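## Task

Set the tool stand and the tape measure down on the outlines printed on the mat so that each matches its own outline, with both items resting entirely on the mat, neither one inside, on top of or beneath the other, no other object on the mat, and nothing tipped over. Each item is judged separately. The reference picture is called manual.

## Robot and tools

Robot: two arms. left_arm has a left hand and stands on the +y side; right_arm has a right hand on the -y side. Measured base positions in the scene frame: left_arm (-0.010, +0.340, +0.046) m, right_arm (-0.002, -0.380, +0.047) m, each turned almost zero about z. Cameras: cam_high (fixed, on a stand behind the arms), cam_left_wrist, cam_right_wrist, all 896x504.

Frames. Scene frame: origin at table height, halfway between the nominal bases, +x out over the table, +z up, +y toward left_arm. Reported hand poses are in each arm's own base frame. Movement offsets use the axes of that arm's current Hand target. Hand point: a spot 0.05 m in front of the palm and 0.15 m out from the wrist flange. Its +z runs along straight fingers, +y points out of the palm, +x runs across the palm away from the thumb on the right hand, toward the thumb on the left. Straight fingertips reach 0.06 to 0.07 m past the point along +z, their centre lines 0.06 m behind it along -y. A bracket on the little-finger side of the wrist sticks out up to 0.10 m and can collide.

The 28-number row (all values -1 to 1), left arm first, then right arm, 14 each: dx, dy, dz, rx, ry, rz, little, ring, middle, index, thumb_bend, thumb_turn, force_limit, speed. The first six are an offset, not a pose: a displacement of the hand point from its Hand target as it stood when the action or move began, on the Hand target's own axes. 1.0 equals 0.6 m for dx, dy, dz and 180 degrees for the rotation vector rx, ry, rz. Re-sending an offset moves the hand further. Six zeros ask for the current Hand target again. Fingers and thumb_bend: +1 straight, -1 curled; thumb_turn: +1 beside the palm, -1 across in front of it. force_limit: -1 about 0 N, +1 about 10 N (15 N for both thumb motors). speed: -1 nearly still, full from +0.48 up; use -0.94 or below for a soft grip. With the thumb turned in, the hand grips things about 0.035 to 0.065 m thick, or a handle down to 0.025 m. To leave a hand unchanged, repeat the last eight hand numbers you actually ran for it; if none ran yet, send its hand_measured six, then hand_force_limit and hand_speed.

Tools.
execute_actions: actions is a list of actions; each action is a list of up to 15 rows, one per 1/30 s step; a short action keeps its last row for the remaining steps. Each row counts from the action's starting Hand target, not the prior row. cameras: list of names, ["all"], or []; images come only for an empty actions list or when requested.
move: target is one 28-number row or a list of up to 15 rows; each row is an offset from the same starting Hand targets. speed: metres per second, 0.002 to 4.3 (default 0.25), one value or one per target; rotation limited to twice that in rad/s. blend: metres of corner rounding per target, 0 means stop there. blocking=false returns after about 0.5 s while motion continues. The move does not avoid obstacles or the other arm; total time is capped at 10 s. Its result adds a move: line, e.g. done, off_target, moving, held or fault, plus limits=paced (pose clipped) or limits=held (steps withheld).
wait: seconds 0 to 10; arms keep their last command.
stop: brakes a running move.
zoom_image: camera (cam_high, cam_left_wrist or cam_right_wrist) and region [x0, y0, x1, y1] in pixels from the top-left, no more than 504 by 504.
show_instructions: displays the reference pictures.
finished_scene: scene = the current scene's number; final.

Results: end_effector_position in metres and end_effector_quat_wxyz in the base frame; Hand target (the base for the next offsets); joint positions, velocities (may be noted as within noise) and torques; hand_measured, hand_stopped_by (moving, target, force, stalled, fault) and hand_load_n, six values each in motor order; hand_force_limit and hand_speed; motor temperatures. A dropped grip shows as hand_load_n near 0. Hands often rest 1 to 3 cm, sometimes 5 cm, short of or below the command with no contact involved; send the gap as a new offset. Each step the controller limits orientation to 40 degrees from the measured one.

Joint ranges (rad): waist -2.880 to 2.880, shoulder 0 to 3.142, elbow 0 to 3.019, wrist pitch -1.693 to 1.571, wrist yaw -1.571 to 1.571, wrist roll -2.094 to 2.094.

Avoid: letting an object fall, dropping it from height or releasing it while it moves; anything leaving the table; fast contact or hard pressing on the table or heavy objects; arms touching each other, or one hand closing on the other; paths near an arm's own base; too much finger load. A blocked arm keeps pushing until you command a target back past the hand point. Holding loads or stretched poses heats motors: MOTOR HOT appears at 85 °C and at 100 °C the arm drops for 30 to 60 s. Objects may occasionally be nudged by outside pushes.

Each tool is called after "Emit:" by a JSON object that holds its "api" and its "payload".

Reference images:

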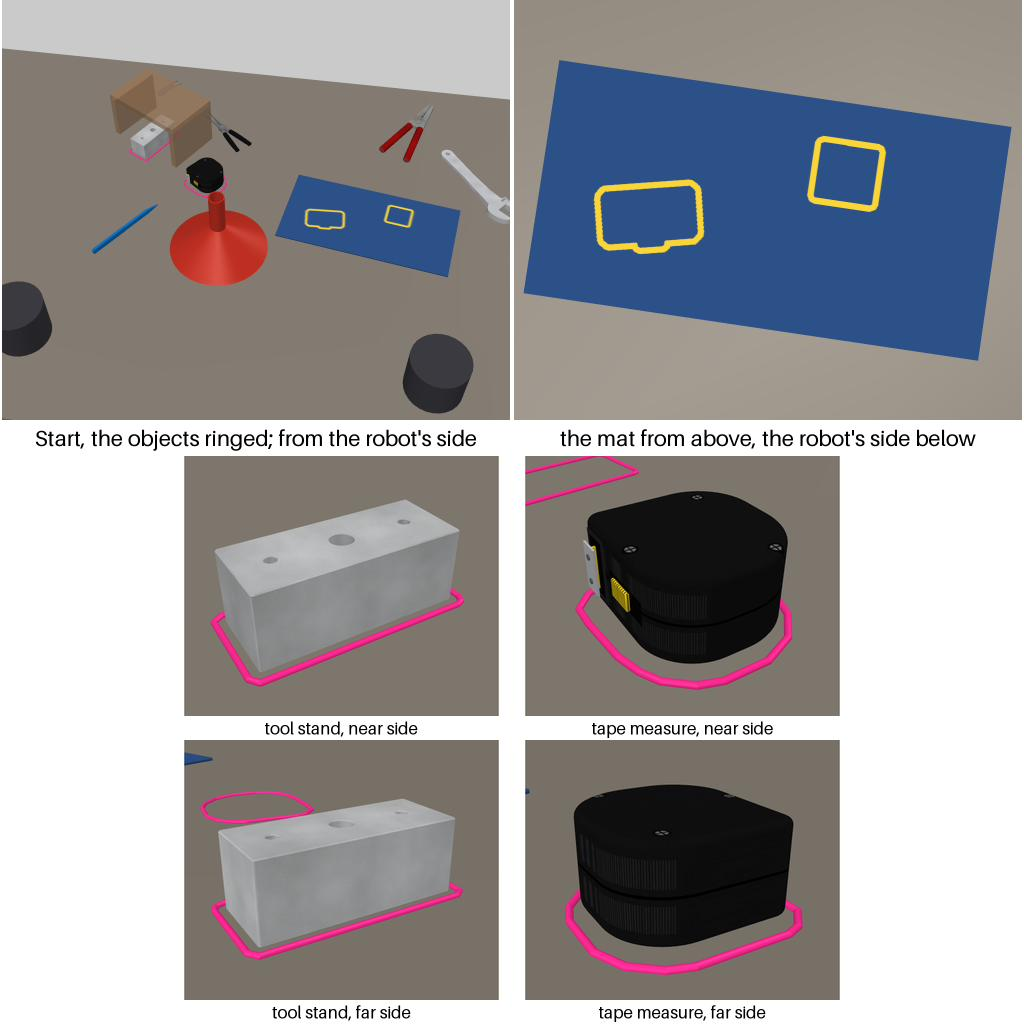

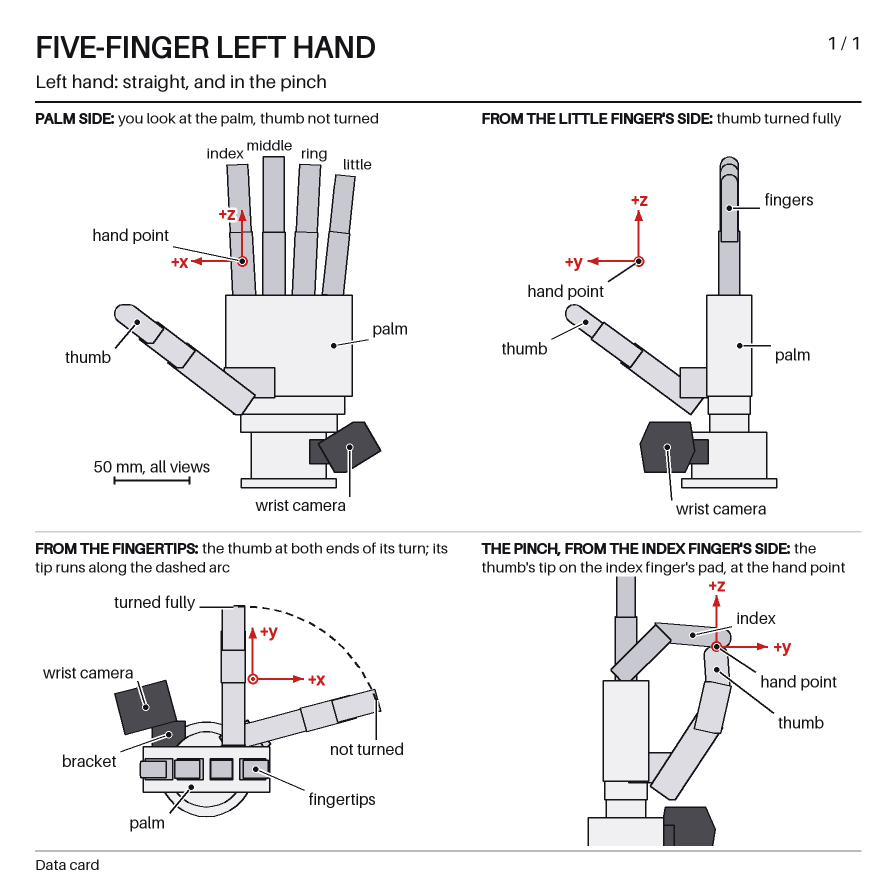

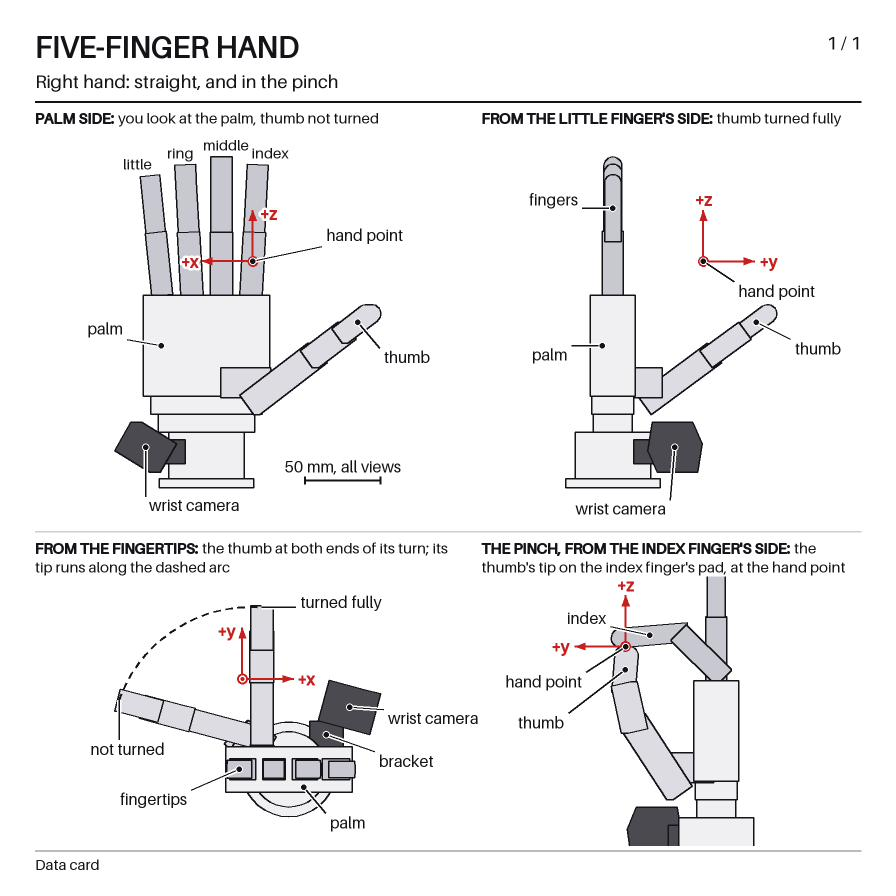

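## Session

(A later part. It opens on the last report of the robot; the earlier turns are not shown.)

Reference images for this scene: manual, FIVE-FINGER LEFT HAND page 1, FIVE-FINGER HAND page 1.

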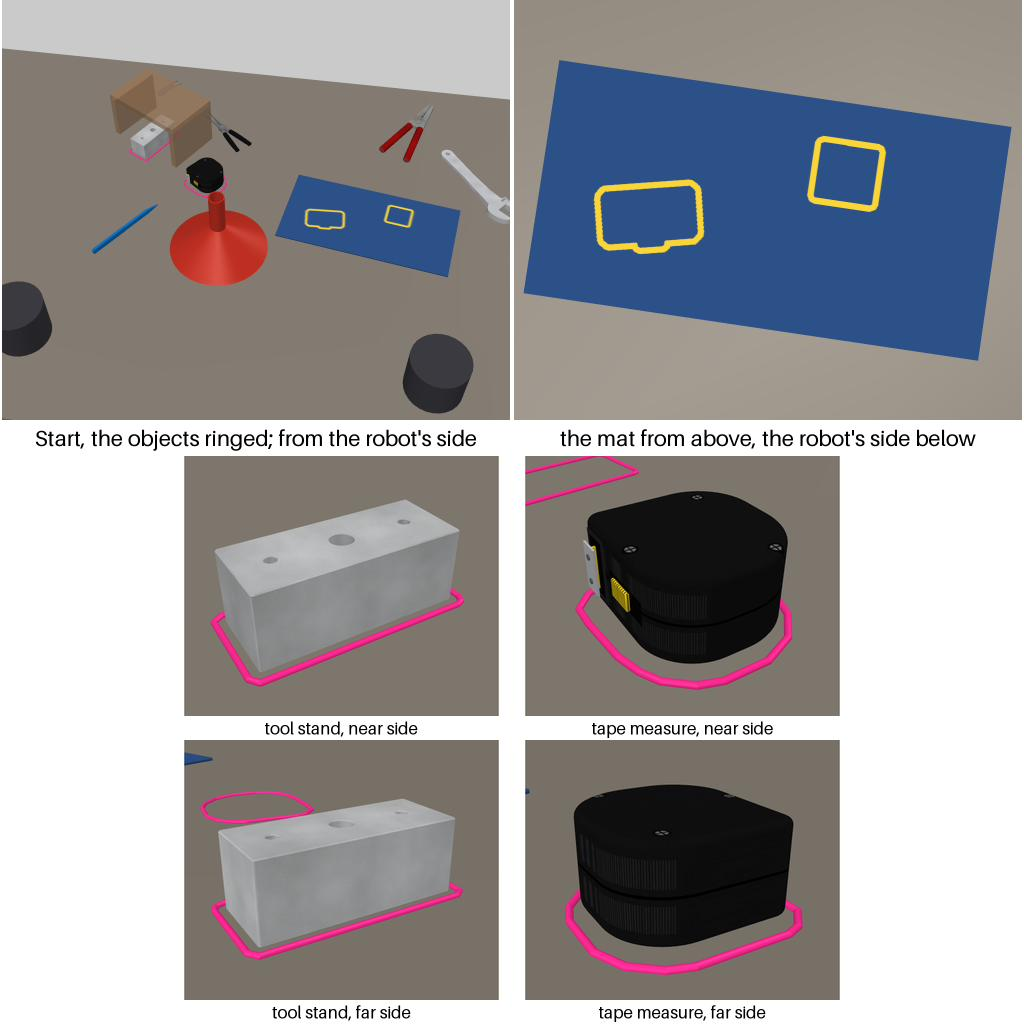

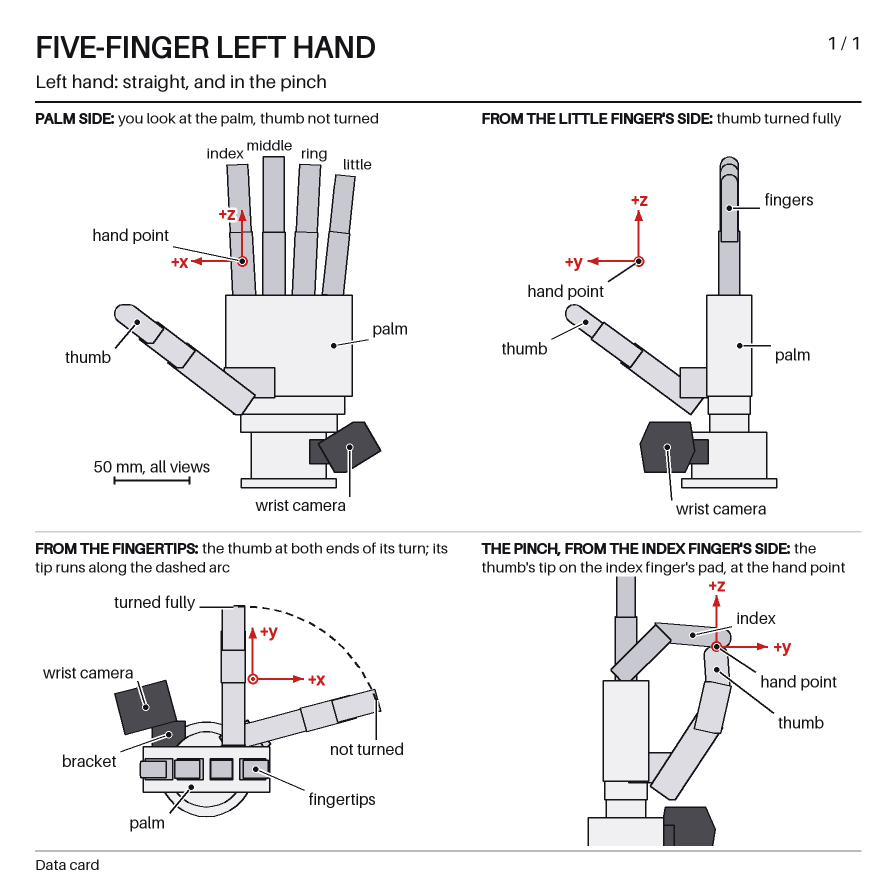

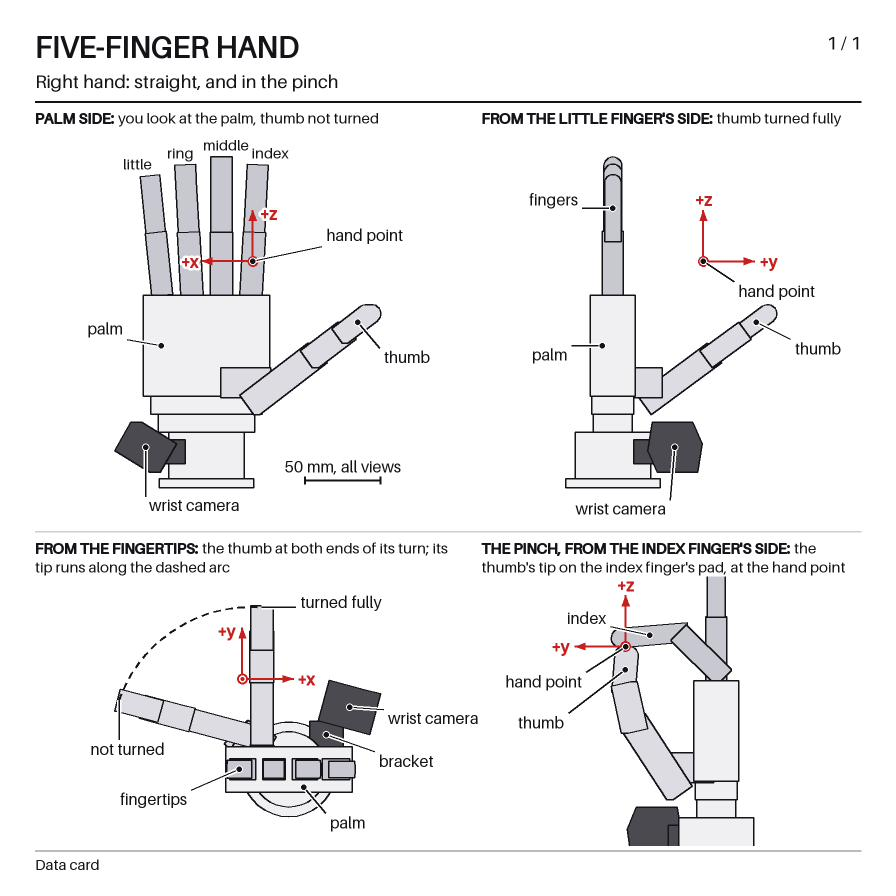

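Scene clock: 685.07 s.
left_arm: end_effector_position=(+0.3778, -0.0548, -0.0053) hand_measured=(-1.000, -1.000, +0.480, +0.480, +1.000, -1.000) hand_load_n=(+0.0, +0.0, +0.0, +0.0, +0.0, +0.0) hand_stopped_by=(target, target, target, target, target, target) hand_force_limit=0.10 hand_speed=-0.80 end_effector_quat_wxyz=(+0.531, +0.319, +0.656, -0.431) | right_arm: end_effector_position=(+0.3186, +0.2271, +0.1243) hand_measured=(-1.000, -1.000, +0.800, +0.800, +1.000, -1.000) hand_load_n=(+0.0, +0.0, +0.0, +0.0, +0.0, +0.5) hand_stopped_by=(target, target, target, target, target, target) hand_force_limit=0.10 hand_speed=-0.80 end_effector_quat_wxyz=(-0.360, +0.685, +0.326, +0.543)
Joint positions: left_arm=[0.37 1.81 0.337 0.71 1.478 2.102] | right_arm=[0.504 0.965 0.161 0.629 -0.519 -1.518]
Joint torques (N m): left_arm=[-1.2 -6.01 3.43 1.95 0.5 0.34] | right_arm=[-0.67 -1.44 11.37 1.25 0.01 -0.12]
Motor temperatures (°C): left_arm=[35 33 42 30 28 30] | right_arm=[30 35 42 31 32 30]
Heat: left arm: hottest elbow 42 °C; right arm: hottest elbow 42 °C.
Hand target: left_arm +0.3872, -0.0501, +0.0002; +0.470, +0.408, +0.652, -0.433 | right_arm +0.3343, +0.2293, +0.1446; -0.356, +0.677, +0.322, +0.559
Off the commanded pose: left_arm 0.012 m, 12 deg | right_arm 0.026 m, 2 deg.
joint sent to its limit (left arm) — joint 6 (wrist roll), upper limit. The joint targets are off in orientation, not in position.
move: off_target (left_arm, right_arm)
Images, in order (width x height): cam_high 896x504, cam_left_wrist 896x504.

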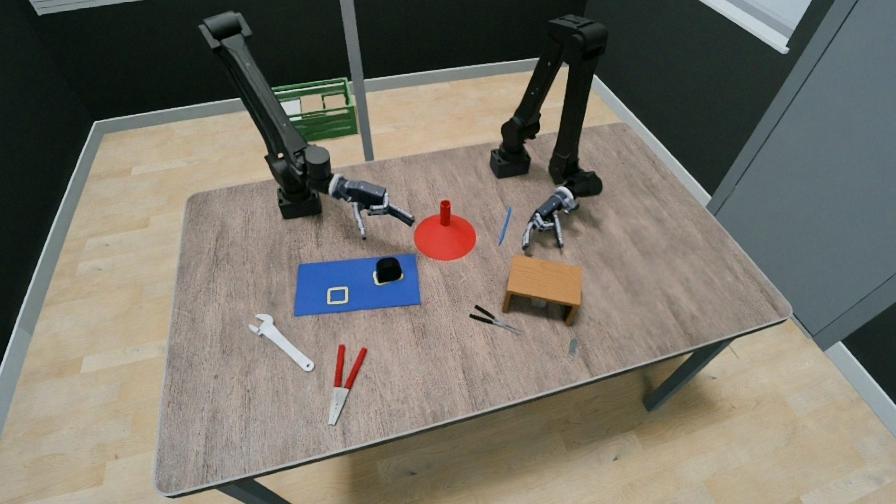

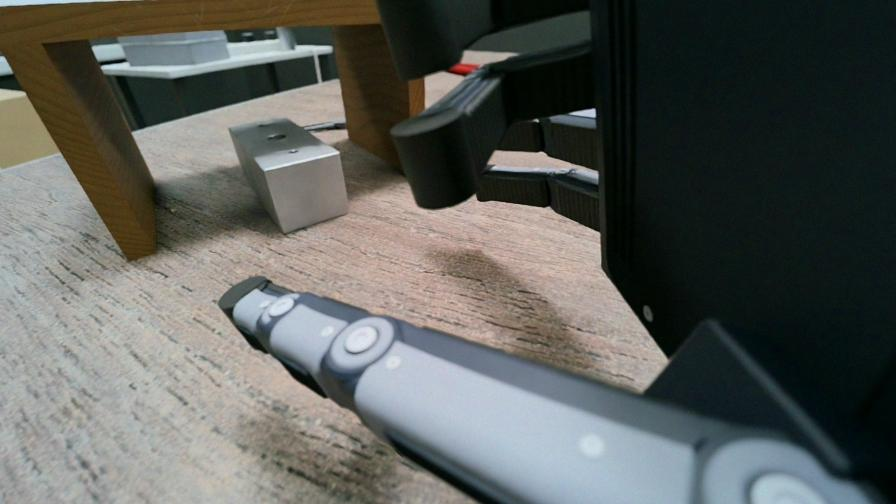

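Emit:
{"api": "move", "payload": {"target": [[-0.0124,0.0706,0.0862,0,0,0,-1,-1,0.48,0.48,1,-1,0.1,-0.8,0,0,0,0,0,0,-1,-1,0.8,0.8,1,-1,0.1,-0.8]], "speed": 0.1, "cameras": ["cam_high", "cam_left_wrist"]}}

Scene clock: 691.43 s.
left_arm: end_effector_position=(+0.4333, -0.0853, -0.0108) hand_measured=(-1.000, -1.000, +0.480, +0.480, +1.000, -1.000) hand_load_n=(+0.0, +0.0, +0.0, +0.0, +0.0, +0.0) hand_stopped_by=(target, target, target, target, target, target) hand_force_limit=0.10 hand_speed=-0.80 end_effector_quat_wxyz=(+0.503, +0.362, +0.657, -0.430) | right_arm: end_effector_position=(+0.3186, +0.2271, +0.1243) hand_measured=(-1.000, -1.000, +0.800, +0.800, +1.000, -1.000) hand_load_n=(+0.0, +0.0, -0.5, +0.0, +0.0, +0.0) hand_stopped_by=(target, target, target, target, target, target) hand_force_limit=0.10 hand_speed=-0.80 end_effector_quat_wxyz=(-0.360, +0.685, +0.326, +0.543)
Joint positions: left_arm=[0.223 1.836 0.49 0.601 1.386 2.103] | right_arm=[0.504 0.965 0.161 0.629 -0.519 -1.518]
Joint torques (N m): left_arm=[-2.32 -6.59 5.45 0.84 0.53 0.3] | right_arm=[-0.26 -1.73 11.41 1.36 0.04 -0.12]
Heat: left arm: hottest elbow 41 °C; right arm: hottest elbow 42 °C.
Hand target: left_arm +0.4421, -0.0877, -0.0099; +0.470, +0.408, +0.652, -0.433 | right_arm +0.3343, +0.2293, +0.1446; -0.356, +0.677, +0.322, +0.559
Off the commanded pose: left_arm 0.009 m, 7 deg | right_arm 0.026 m, 2 deg.
joint sent to its limit (left arm) — joint 6 (wrist roll), upper limit. The joint targets are off in orientation, not in position.
move: off_target (left_arm, right_arm)
Images, in order (width x height): cam_high 896x504, cam_left_wrist 896x504.

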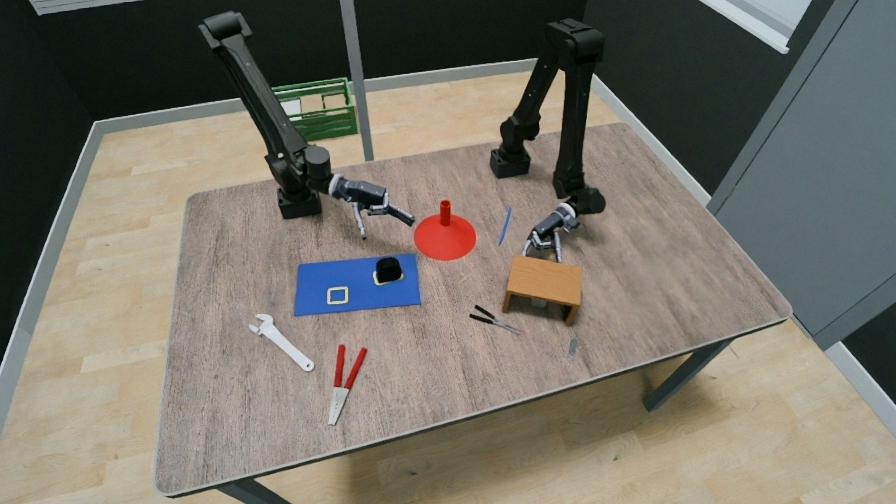

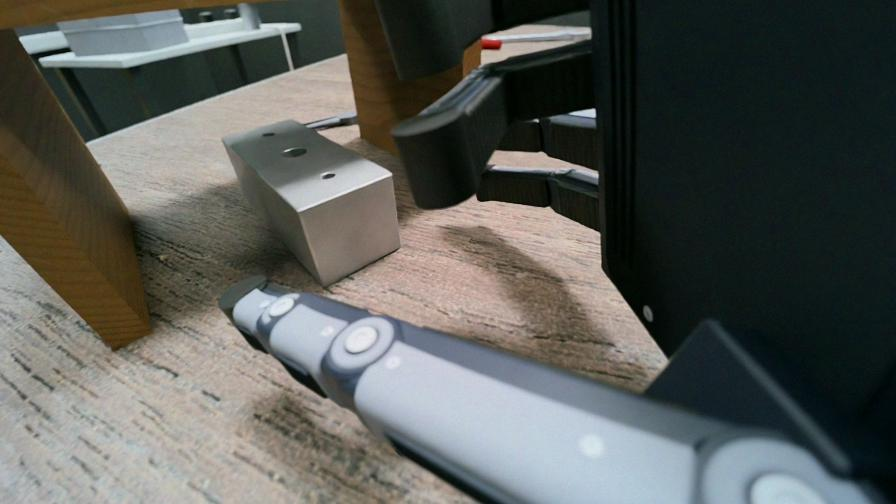

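Emit:
{"api": "move", "payload": {"target": [[0.001,0.0188,0.0307,0,0,0,-1,-1,0.48,0.48,1,-1,0.1,-0.8,0,0,0,0,0,0,-1,-1,0.8,0.8,1,-1,0.1,-0.8]], "speed": 0.06, "cameras": ["cam_left_wrist"]}}

Scene clock: 699.03 s.
left_arm: end_effector_position=(+0.4479, -0.0986, -0.0172) hand_measured=(-1.000, -1.000, +0.480, +0.480, +1.000, -1.000) hand_load_n=(+0.0, +0.0, +0.0, +0.0, +0.0, +0.0) hand_stopped_by=(target, target, target, target, target, target) hand_force_limit=0.10 hand_speed=-0.80 end_effector_quat_wxyz=(+0.491, +0.373, +0.658, -0.432) | right_arm: end_effector_position=(+0.3186, +0.2271, +0.1243) hand_measured=(-1.000, -1.000, +0.800, +0.800, +1.000, -1.000) hand_load_n=(+0.0, +0.0, +0.0, +0.0, +0.0, +0.0) hand_stopped_by=(target, target, target, target, target, target) hand_force_limit=0.10 hand_speed=-0.80 end_effector_quat_wxyz=(-0.360, +0.685, +0.326, +0.543)
Joint positions: left_arm=[0.177 1.862 0.536 0.576 1.359 2.103] | right_arm=[0.504 0.965 0.161 0.629 -0.519 -1.518]
Joint torques (N m): left_arm=[-2.43 -6.95 5.82 0.65 0.51 0.31] | right_arm=[-1.32 -1.79 11.54 1.46 0.03 -0.11]
Heat: left arm: hottest elbow 41 °C; right arm: hottest elbow 42 °C.
Hand target: left_arm +0.4574, -0.1016, -0.0159; +0.470, +0.408, +0.652, -0.433 | right_arm +0.3343, +0.2293, +0.1446; -0.356, +0.677, +0.322, +0.559
Off the commanded pose: left_arm 0.010 m, 5 deg | right_arm 0.026 m, 2 deg.
joint sent to its limit (left arm) — joint 6 (wrist roll), upper limit. The joint targets are off in orientation, not in position.
move: off_target (left_arm, right_arm)
Images, in order (width x height): cam_left_wrist 896x504.

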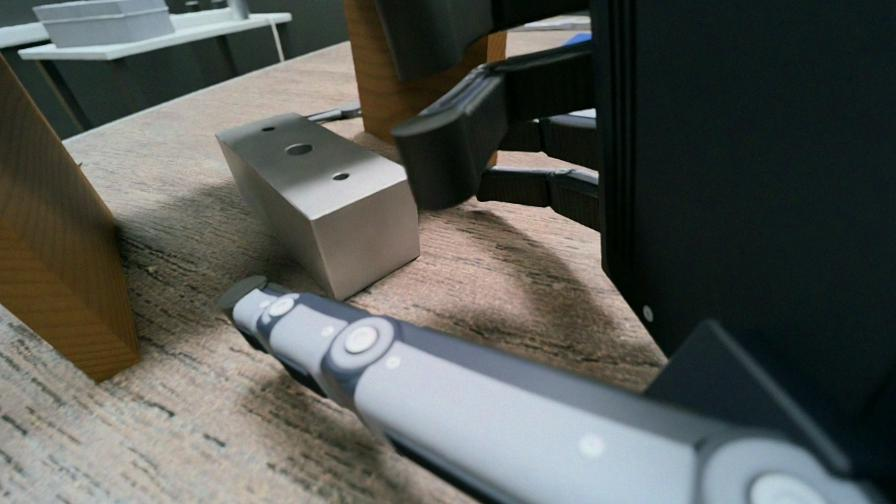

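Emit:
{"api": "move", "payload": {"target": [[-0.0033,0.0118,0.0237,0,0,0,-1,-1,0.48,0.48,1,-1,0.1,-0.8,0,0,0,0,0,0,-1,-1,0.8,0.8,1,-1,0.1,-0.8]], "speed": 0.06, "cameras": ["cam_left_wrist"]}}

Scene clock: 704.13 s.
left_arm: end_effector_position=(+0.4580, -0.1098, -0.0197) hand_measured=(-1.000, -1.000, +0.480, +0.480, +1.000, -1.000) hand_load_n=(+0.0, +0.0, +0.0, +0.0, +0.0, +0.0) hand_stopped_by=(target, target, target, target, target, target) hand_force_limit=0.10 hand_speed=-0.80 end_effector_quat_wxyz=(+0.483, +0.381, +0.658, -0.434) | right_arm: end_effector_position=(+0.3186, +0.2271, +0.1243) hand_measured=(-1.000, -1.000, +0.800, +0.800, +1.000, -1.000) hand_load_n=(+0.0, +0.0, +0.0, +0.0, +0.0, +0.0) hand_stopped_by=(target, target, target, target, target, target) hand_force_limit=0.10 hand_speed=-0.80 end_effector_quat_wxyz=(-0.360, +0.685, +0.326, +0.543)
Joint positions: left_arm=[0.143 1.872 0.57 0.55 1.338 2.103] | right_arm=[0.504 0.965 0.161 0.629 -0.519 -1.518]
Joint torques (N m): left_arm=[-2.32 -7.53 6.12 0.8 0.49 0.3] | right_arm=[-1.08 -1.85 11.4 1.44 0.02 -0.1]
Heat: left arm: hottest elbow 40 °C; right arm: hottest elbow 42 °C.
Hand target: left_arm +0.4680, -0.1134, -0.0180; +0.469, +0.408, +0.653, -0.433 | right_arm +0.3343, +0.2293, +0.1446; -0.356, +0.677, +0.322, +0.559
Off the commanded pose: left_arm 0.011 m, 3 deg | right_arm 0.026 m, 2 deg.
joint sent to its limit (left arm) — joint 6 (wrist roll), upper limit. The joint targets are off in orientation, not in position.
move: off_target (left_arm, right_arm)
Images, in order (width x height): cam_left_wrist 896x504.

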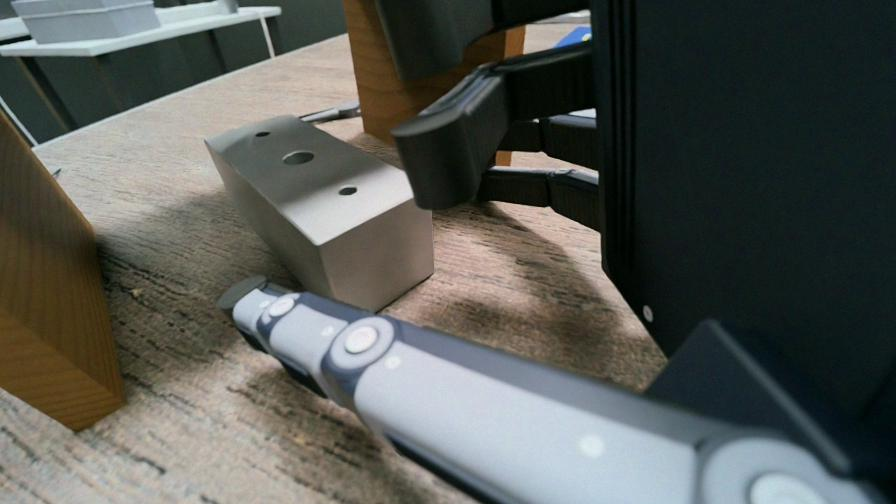

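Emit:
{"api": "move", "payload": {"target": [[0,0,0,0,0,0,-1,-1,-0.4,-0.4,-0.3,-1,0.1,-0.8,0,0,0,0,0,0,-1,-1,0.8,0.8,1,-1,0.1,-0.8]], "speed": 0.06, "cameras": ["cam_left_wrist"]}}

Scene clock: 708.53 s.
left_arm: end_effector_position=(+0.4582, -0.1096, -0.0200) hand_measured=(-1.000, -1.000, -0.032, -0.106, +0.734, -1.000) hand_load_n=(+0.0, +0.0, +7.5, +7.0, +12.0, +0.5) hand_stopped_by=(target, target, force, force, force, target) hand_force_limit=0.10 hand_speed=-0.80 end_effector_quat_wxyz=(+0.484, +0.382, +0.658, -0.432) | right_arm: end_effector_position=(+0.3186, +0.2271, +0.1243) hand_measured=(-1.000, -1.000, +0.800, +0.800, +1.000, -1.000) hand_load_n=(+0.0, +0.0, +0.0, +0.0, +0.0, +0.5) hand_stopped_by=(target, target, target, target, target, target) hand_force_limit=0.10 hand_speed=-0.80 end_effector_quat_wxyz=(-0.360, +0.685, +0.326, +0.543)
Joint positions: left_arm=[0.143 1.873 0.57 0.55 1.336 2.107] | right_arm=[0.504 0.965 0.161 0.629 -0.519 -1.518]
Joint torques (N m): left_arm=[-2.43 -7.36 6.15 0.79 0.56 0.26] | right_arm=[-0.73 -1.9 11.33 1.33 0.05 -0.09]
Heat: left arm: hottest elbow 40 °C; right arm: hottest elbow 43 °C.
Hand target: left_arm +0.4680, -0.1133, -0.0180; +0.470, +0.408, +0.652, -0.433 | right_arm +0.3343, +0.2293, +0.1446; -0.356, +0.677, +0.322, +0.559
Off the commanded pose: left_arm 0.011 m, 3 deg | right_arm 0.026 m, 2 deg.
joint sent to its limit (left arm) — joint 6 (wrist roll), upper limit. The joint targets are off in orientation, not in position.
move: off_target (left_arm, right_arm)
Images, in order (width x height): cam_left_wrist 896x504.

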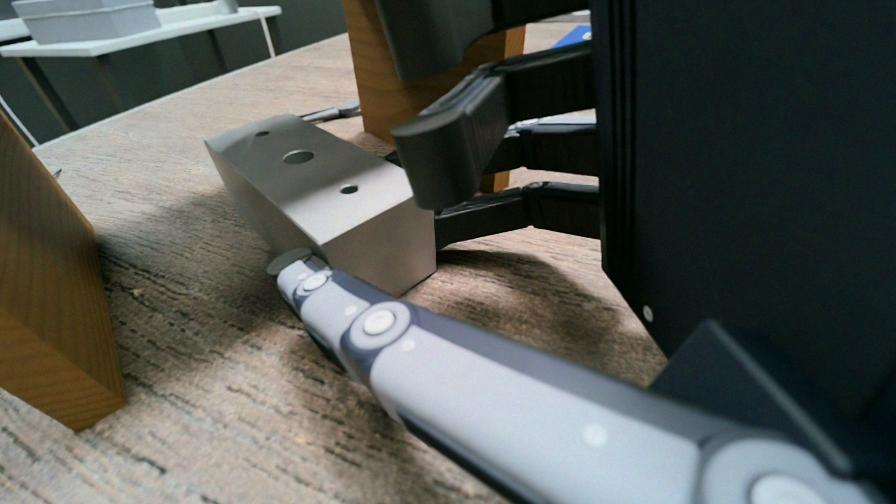

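Emit:
{"api": "move", "payload": {"target": [[0.0334,-0.134,-0.134,0,0,0,-1,-1,-0.4,-0.4,-0.3,-1,0.1,-0.8,0,0,0,0,0,0,-1,-1,0.8,0.8,1,-1,0.1,-0.8]], "speed": 0.08, "cameras": ["cam_left_wrist", "cam_high"]}}

Scene clock: 712.67 s.
left_arm: end_effector_position=(+0.3633, -0.0640, -0.0176) hand_measured=(-1.000, -1.000, -0.034, -0.106, +0.734, -1.000) hand_load_n=(+0.0, +0.0, +4.5, +8.0, +11.5, +1.0) hand_stopped_by=(target, target, force, force, force, target) hand_force_limit=0.10 hand_speed=-0.80 end_effector_quat_wxyz=(+0.522, +0.317, +0.665, -0.430) | right_arm: end_effector_position=(+0.3186, +0.2271, +0.1243) hand_measured=(-1.000, -1.000, +0.800, +0.800, +1.000, -1.000) hand_load_n=(+0.0, +0.0, +0.0, +0.0, +0.0, +0.0) hand_stopped_by=(target, target, target, target, target, target) hand_force_limit=0.10 hand_speed=-0.80 end_effector_quat_wxyz=(-0.360, +0.685, +0.326, +0.543)
Joint positions: left_arm=[0.352 1.843 0.299 0.765 1.451 2.101] | right_arm=[0.504 0.965 0.161 0.629 -0.519 -1.518]
Joint torques (N m): left_arm=[0.09 -6.59 1.16 2.81 1.05 0.36] | right_arm=[-0.44 -1.79 11.51 1.2 0.06 -0.13]
Heat: left arm: hottest elbow 39 °C; right arm: hottest elbow 43 °C.
Hand target: left_arm +0.3671, -0.0582, -0.0079; +0.469, +0.408, +0.652, -0.433 | right_arm +0.3343, +0.2293, +0.1446; -0.356, +0.677, +0.322, +0.559
Off the commanded pose: left_arm 0.012 m, 12 deg | right_arm 0.026 m, 2 deg.
joint sent to its limit (left arm) — joint 6 (wrist roll), upper limit. The joint targets are off in orientation, not in position.
move: off_target (left_arm, right_arm)
Images, in order (width x height): cam_high 896x504, cam_left_wrist 896x504.

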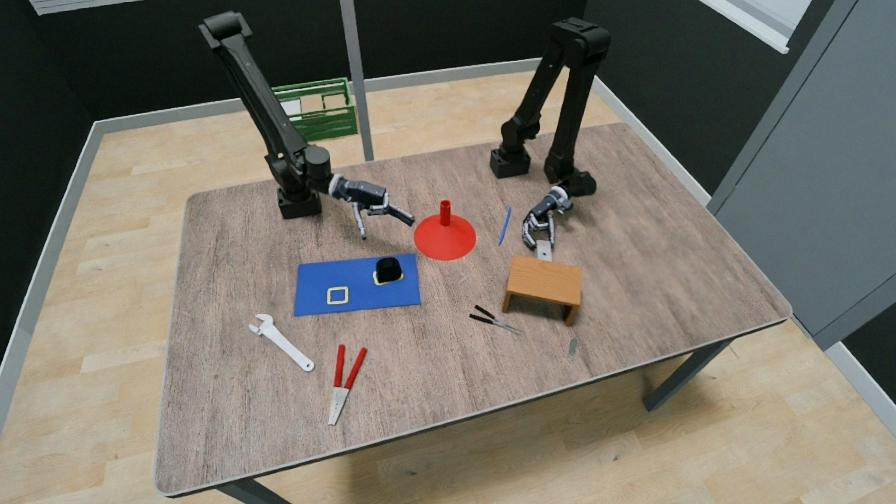

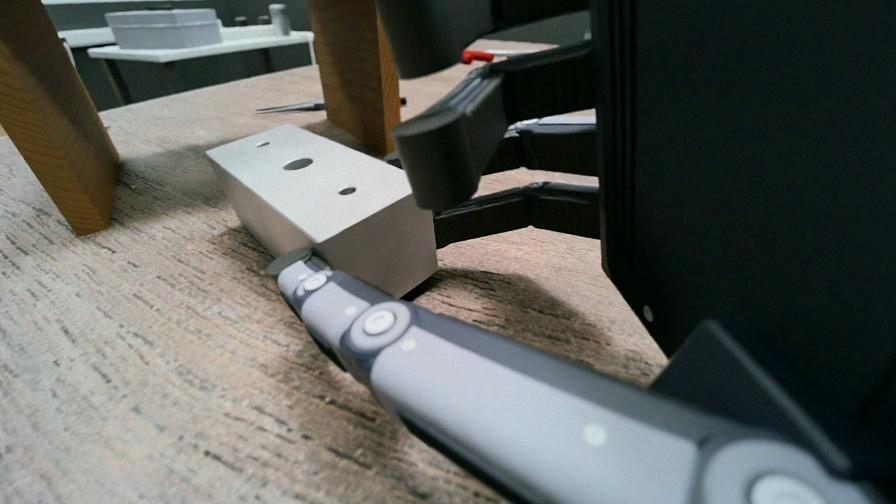

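Emit:
{"api": "move", "payload": {"target": [[-0.1457,-0.0026,-0.0023,-0.0619,0.1418,-0.21,-1,-1,-0.4,-0.4,-0.3,-1,0.1,-0.8,0,0,0,0,0,0,-1,-1,0.8,0.8,1,-1,0.1,-0.8]], "speed": 0.1, "cameras": ["cam_left_wrist", "cam_high"]}}

Scene clock: 727.97 s.
left_arm: end_effector_position=(+0.3584, -0.0664, +0.0552) hand_measured=(-1.000, -1.000, -0.034, -0.106, +0.734, -1.000) hand_load_n=(+0.0, +0.0, +1.5, +7.0, +8.5, +1.0) hand_stopped_by=(target, target, force, force, force, target) hand_force_limit=0.10 hand_speed=-0.80 end_effector_quat_wxyz=(+0.168, +0.193, +0.878, -0.404) | right_arm: end_effector_position=(+0.3186, +0.2271, +0.1243) hand_measured=(-1.000, -1.000, +0.800, +0.800, +1.000, -1.000) hand_load_n=(+0.0, +0.0, +0.0, +0.0, +0.0, +0.0) hand_stopped_by=(target, target, target, target, target, target) hand_force_limit=0.10 hand_speed=-0.80 end_effector_quat_wxyz=(-0.360, +0.685, +0.326, +0.543)
Joint positions: left_arm=[0.127 1.366 0.772 -0.916 0.905 2.101] | right_arm=[0.504 0.965 0.161 0.629 -0.519 -1.518]
Joint torques (N m): left_arm=[-2.32 -5.83 13.89 -0.1 0.75 0.29] | right_arm=[-1.03 -1.73 11.37 1.17 0 -0.1]
Heat: left arm: hottest elbow 39 °C; right arm: hottest elbow 43 °C.
Hand target: left_arm +0.3852, -0.0682, +0.0771; +0.189, +0.214, +0.872, -0.398 | right_arm +0.3343, +0.2293, +0.1446; -0.356, +0.677, +0.322, +0.559
Off the commanded pose: left_arm 0.035 m, 4 deg | right_arm 0.026 m, 2 deg.
move: off_target (left_arm, right_arm)
Images, in order (width x height): cam_high 896x504, cam_left_wrist 896x504.

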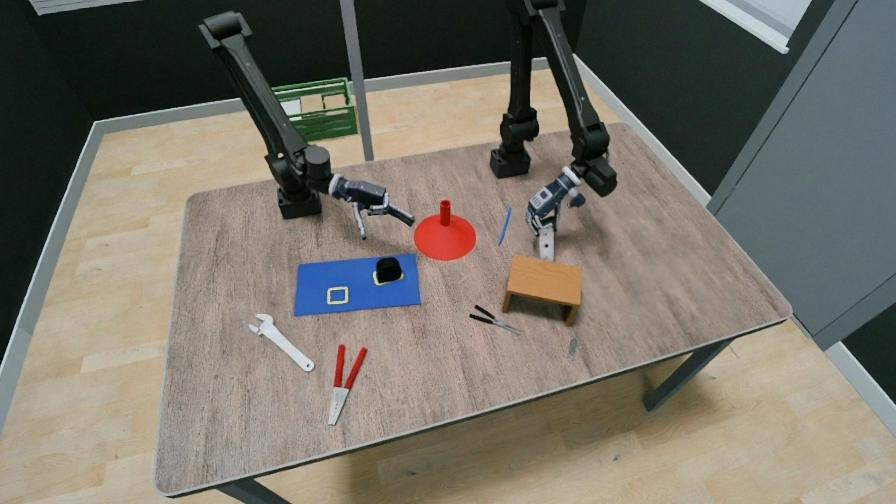

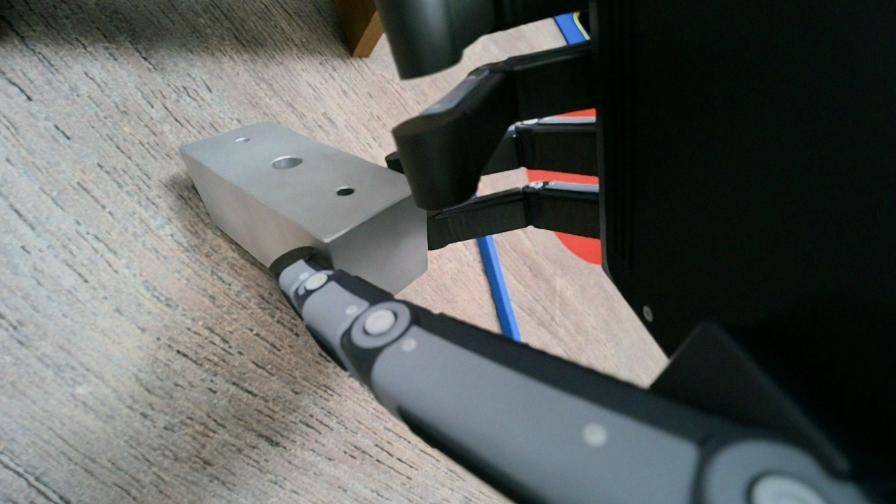

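Emit:
{"api": "move", "payload": {"target": [[-0.1083,-0.1327,-0.1327,-0.006,0.057,-0.117,-1,-1,-0.4,-0.4,-0.3,-1,0.1,-0.8,0,0,0,0,0,0,-1,-1,0.8,0.8,1,-1,0.1,-0.8],[-0.2993,-0.371,0.226,-0.0117,0.1144,-0.2333,-1,-1,-0.4,-0.4,-0.3,-1,0.1,-0.8,0,0,0,0,0,0,-1,-1,0.8,0.8,1,-1,0.1,-0.8]], "speed": 0.15, "blend": [0.03,0], "cameras": ["cam_left_wrist", "cam_high", "cam_right_wrist"]}}

Scene clock: 741.20 s.
left_arm: end_effector_position=(+0.4253, -0.3334, +0.2015) hand_measured=(-1.000, -1.000, -0.034, -0.108, +0.730, -1.000) hand_load_n=(+0.0, +0.0, +0.0, +0.0, +0.0, +0.0) hand_stopped_by=(target, target, force, force, force, target) hand_force_limit=0.10 hand_speed=-0.80 end_effector_quat_wxyz=(-0.137, -0.058, +0.917, -0.369) | right_arm: end_effector_position=(+0.3186, +0.2271, +0.1243) hand_measured=(-1.000, -1.000, +0.800, +0.800, +1.000, -1.000) hand_load_n=(+0.0, +0.0, +0.0, +0.0, +0.0, +0.0) hand_stopped_by=(target, target, target, target, target, target) hand_force_limit=0.10 hand_speed=-0.80 end_effector_quat_wxyz=(-0.360, +0.685, +0.326, +0.543)
Joint positions: left_arm=[-0.444 1.794 1.675 -1.295 0.797 0.934] | right_arm=[0.504 0.965 0.161 0.629 -0.519 -1.518]
Joint torques (N m): left_arm=[-1.67 -11.75 15.41 0.61 0.5 0.09] | right_arm=[-0.73 -1.55 11.52 1.28 0.04 -0.08]
Heat: left arm: hottest elbow 39 °C; right arm: hottest elbow 43 °C.
Hand target: left_arm +0.4405, -0.3450, +0.2204; -0.117, -0.048, +0.916, -0.380 | right_arm +0.3343, +0.2293, +0.1446; -0.356, +0.677, +0.322, +0.559
Off the commanded pose: left_arm 0.027 m, 3 deg | right_arm 0.026 m, 2 deg.
move: off_target (left_arm, right_arm)

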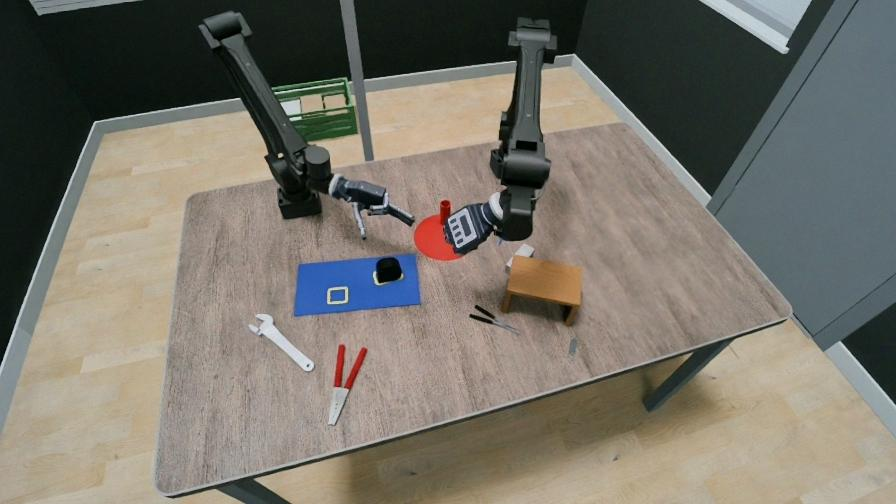

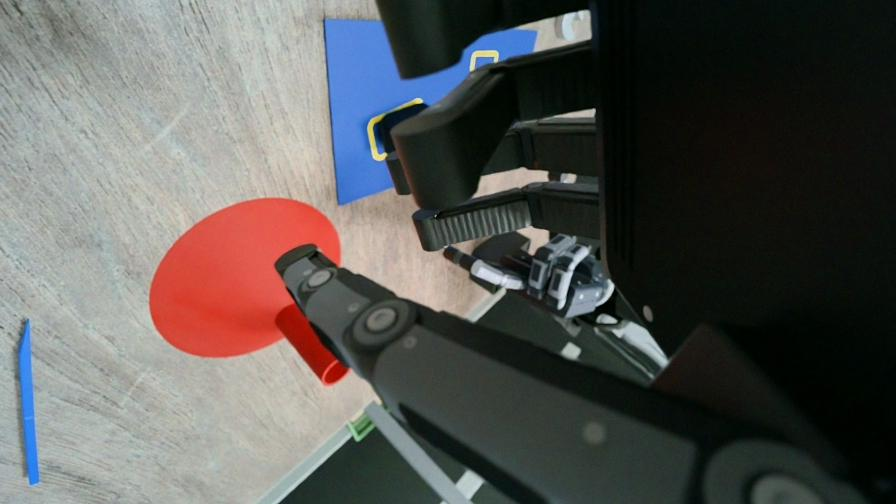

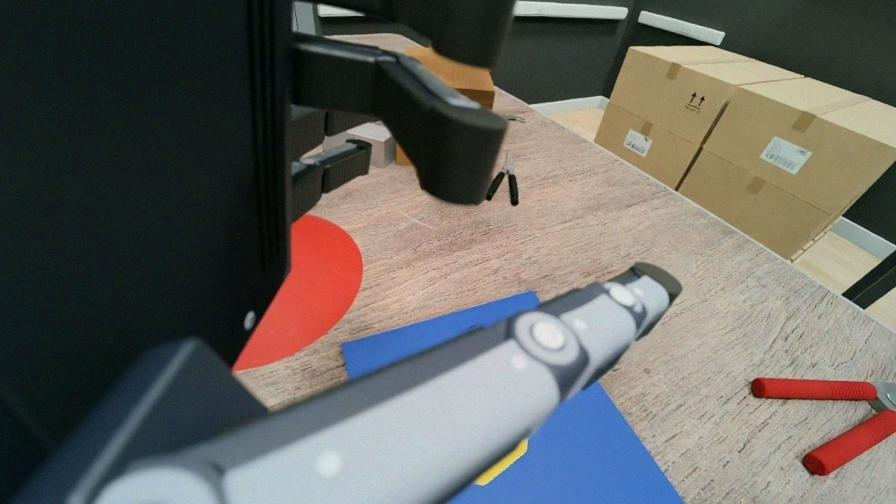

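Emit:
{"api": "zoom_image", "payload": {"camera": "cam_high", "region": [480, 225, 600, 325]}}

Emit:
{"api": "zoom_image", "payload": {"camera": "cam_right_wrist", "region": [290, 20, 530, 220]}}

Scaled by 4.200 from the camera's 896x504 image, which has a finer 1280x720 frame.

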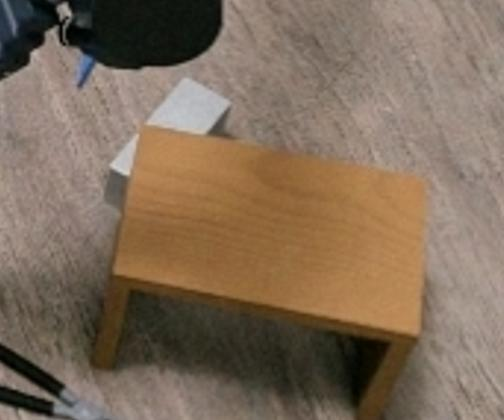

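Scaled by 2.100 from the camera's 896x504 image, which has a finer 1280x720 frame.

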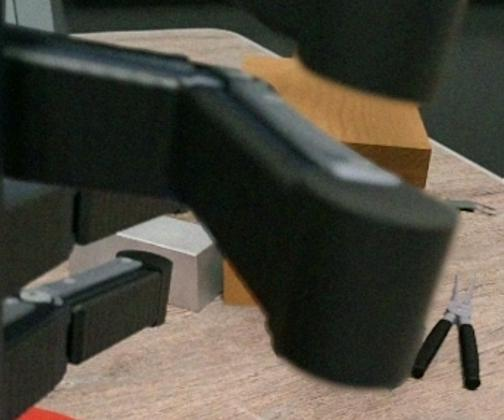

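Emit:
{"api": "move", "payload": {"target": [[0.0044,0.293,-0.2183,0.0888,-0.5256,-0.4615,-1,-1,0.4,0.4,1,-1,0.5,-0.8,0,0,0,0,0,0,-1,-1,0.8,0.8,1,-1,0.1,-0.8]], "speed": 0.25, "cameras": ["cam_left_wrist", "cam_high"]}}

Scene clock: 768.57 s.
left_arm: end_effector_position=(+0.4258, -0.1202, +0.1817) hand_measured=(-1.000, -1.000, +0.400, +0.400, +1.000, -1.000) hand_load_n=(+0.0, +0.0, +0.0, +0.0, +0.0, +0.0) hand_stopped_by=(target, target, target, target, target, target) hand_force_limit=0.50 hand_speed=-0.80 end_effector_quat_wxyz=(-0.342, +0.825, -0.417, +0.166) | right_arm: end_effector_position=(+0.3186, +0.2271, +0.1243) hand_measured=(-1.000, -1.000, +0.800, +0.800, +1.000, -1.000) hand_load_n=(+0.0, +0.0, +0.0, +0.0, +0.0, +0.0) hand_stopped_by=(target, target, target, target, target, target) hand_force_limit=0.10 hand_speed=-0.80 end_effector_quat_wxyz=(-0.360, +0.685, +0.326, +0.543)
Joint positions: left_arm=[-0.43 1.239 1.025 -0.922 -0.671 -0.912] | right_arm=[0.504 0.965 0.161 0.629 -0.519 -1.518]
Joint torques (N m): left_arm=[-2.37 -5.42 12.36 0.42 -0.53 0.04] | right_arm=[-0.97 -2.32 11.63 1.36 0.03 -0.14]
Heat: left arm: hottest elbow 41 °C; right arm: hottest elbow 44 °C.
Hand target: left_arm +0.4301, -0.1281, +0.1903; -0.342, +0.824, -0.417, +0.172 | right_arm +0.3343, +0.2293, +0.1446; -0.356, +0.677, +0.322, +0.559
Off the commanded pose: left_arm 0.012 m, 1 deg | right_arm 0.026 m, 2 deg.
move: off_target (left_arm, right_arm)
Images, in order (width x height): cam_high 896x504, cam_left_wrist 896x504.

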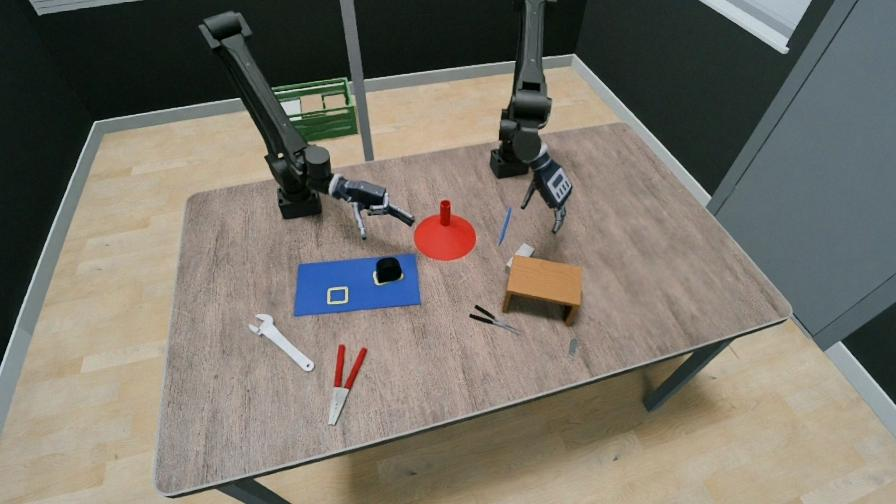

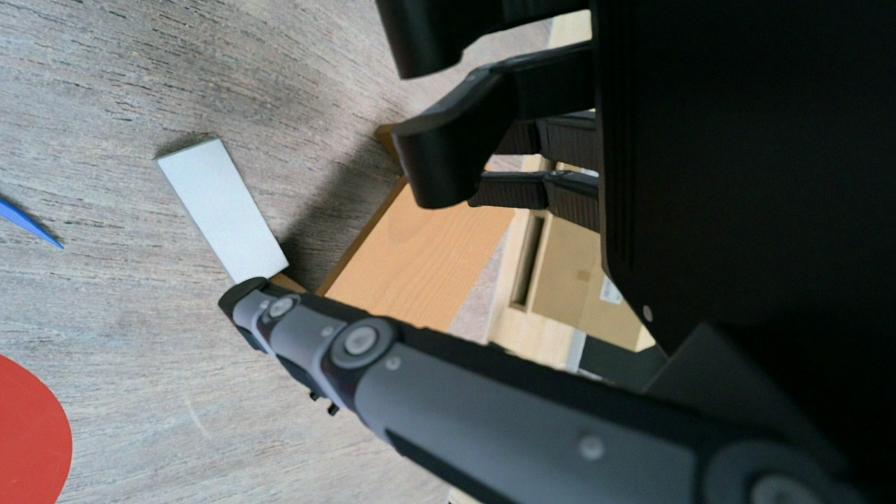

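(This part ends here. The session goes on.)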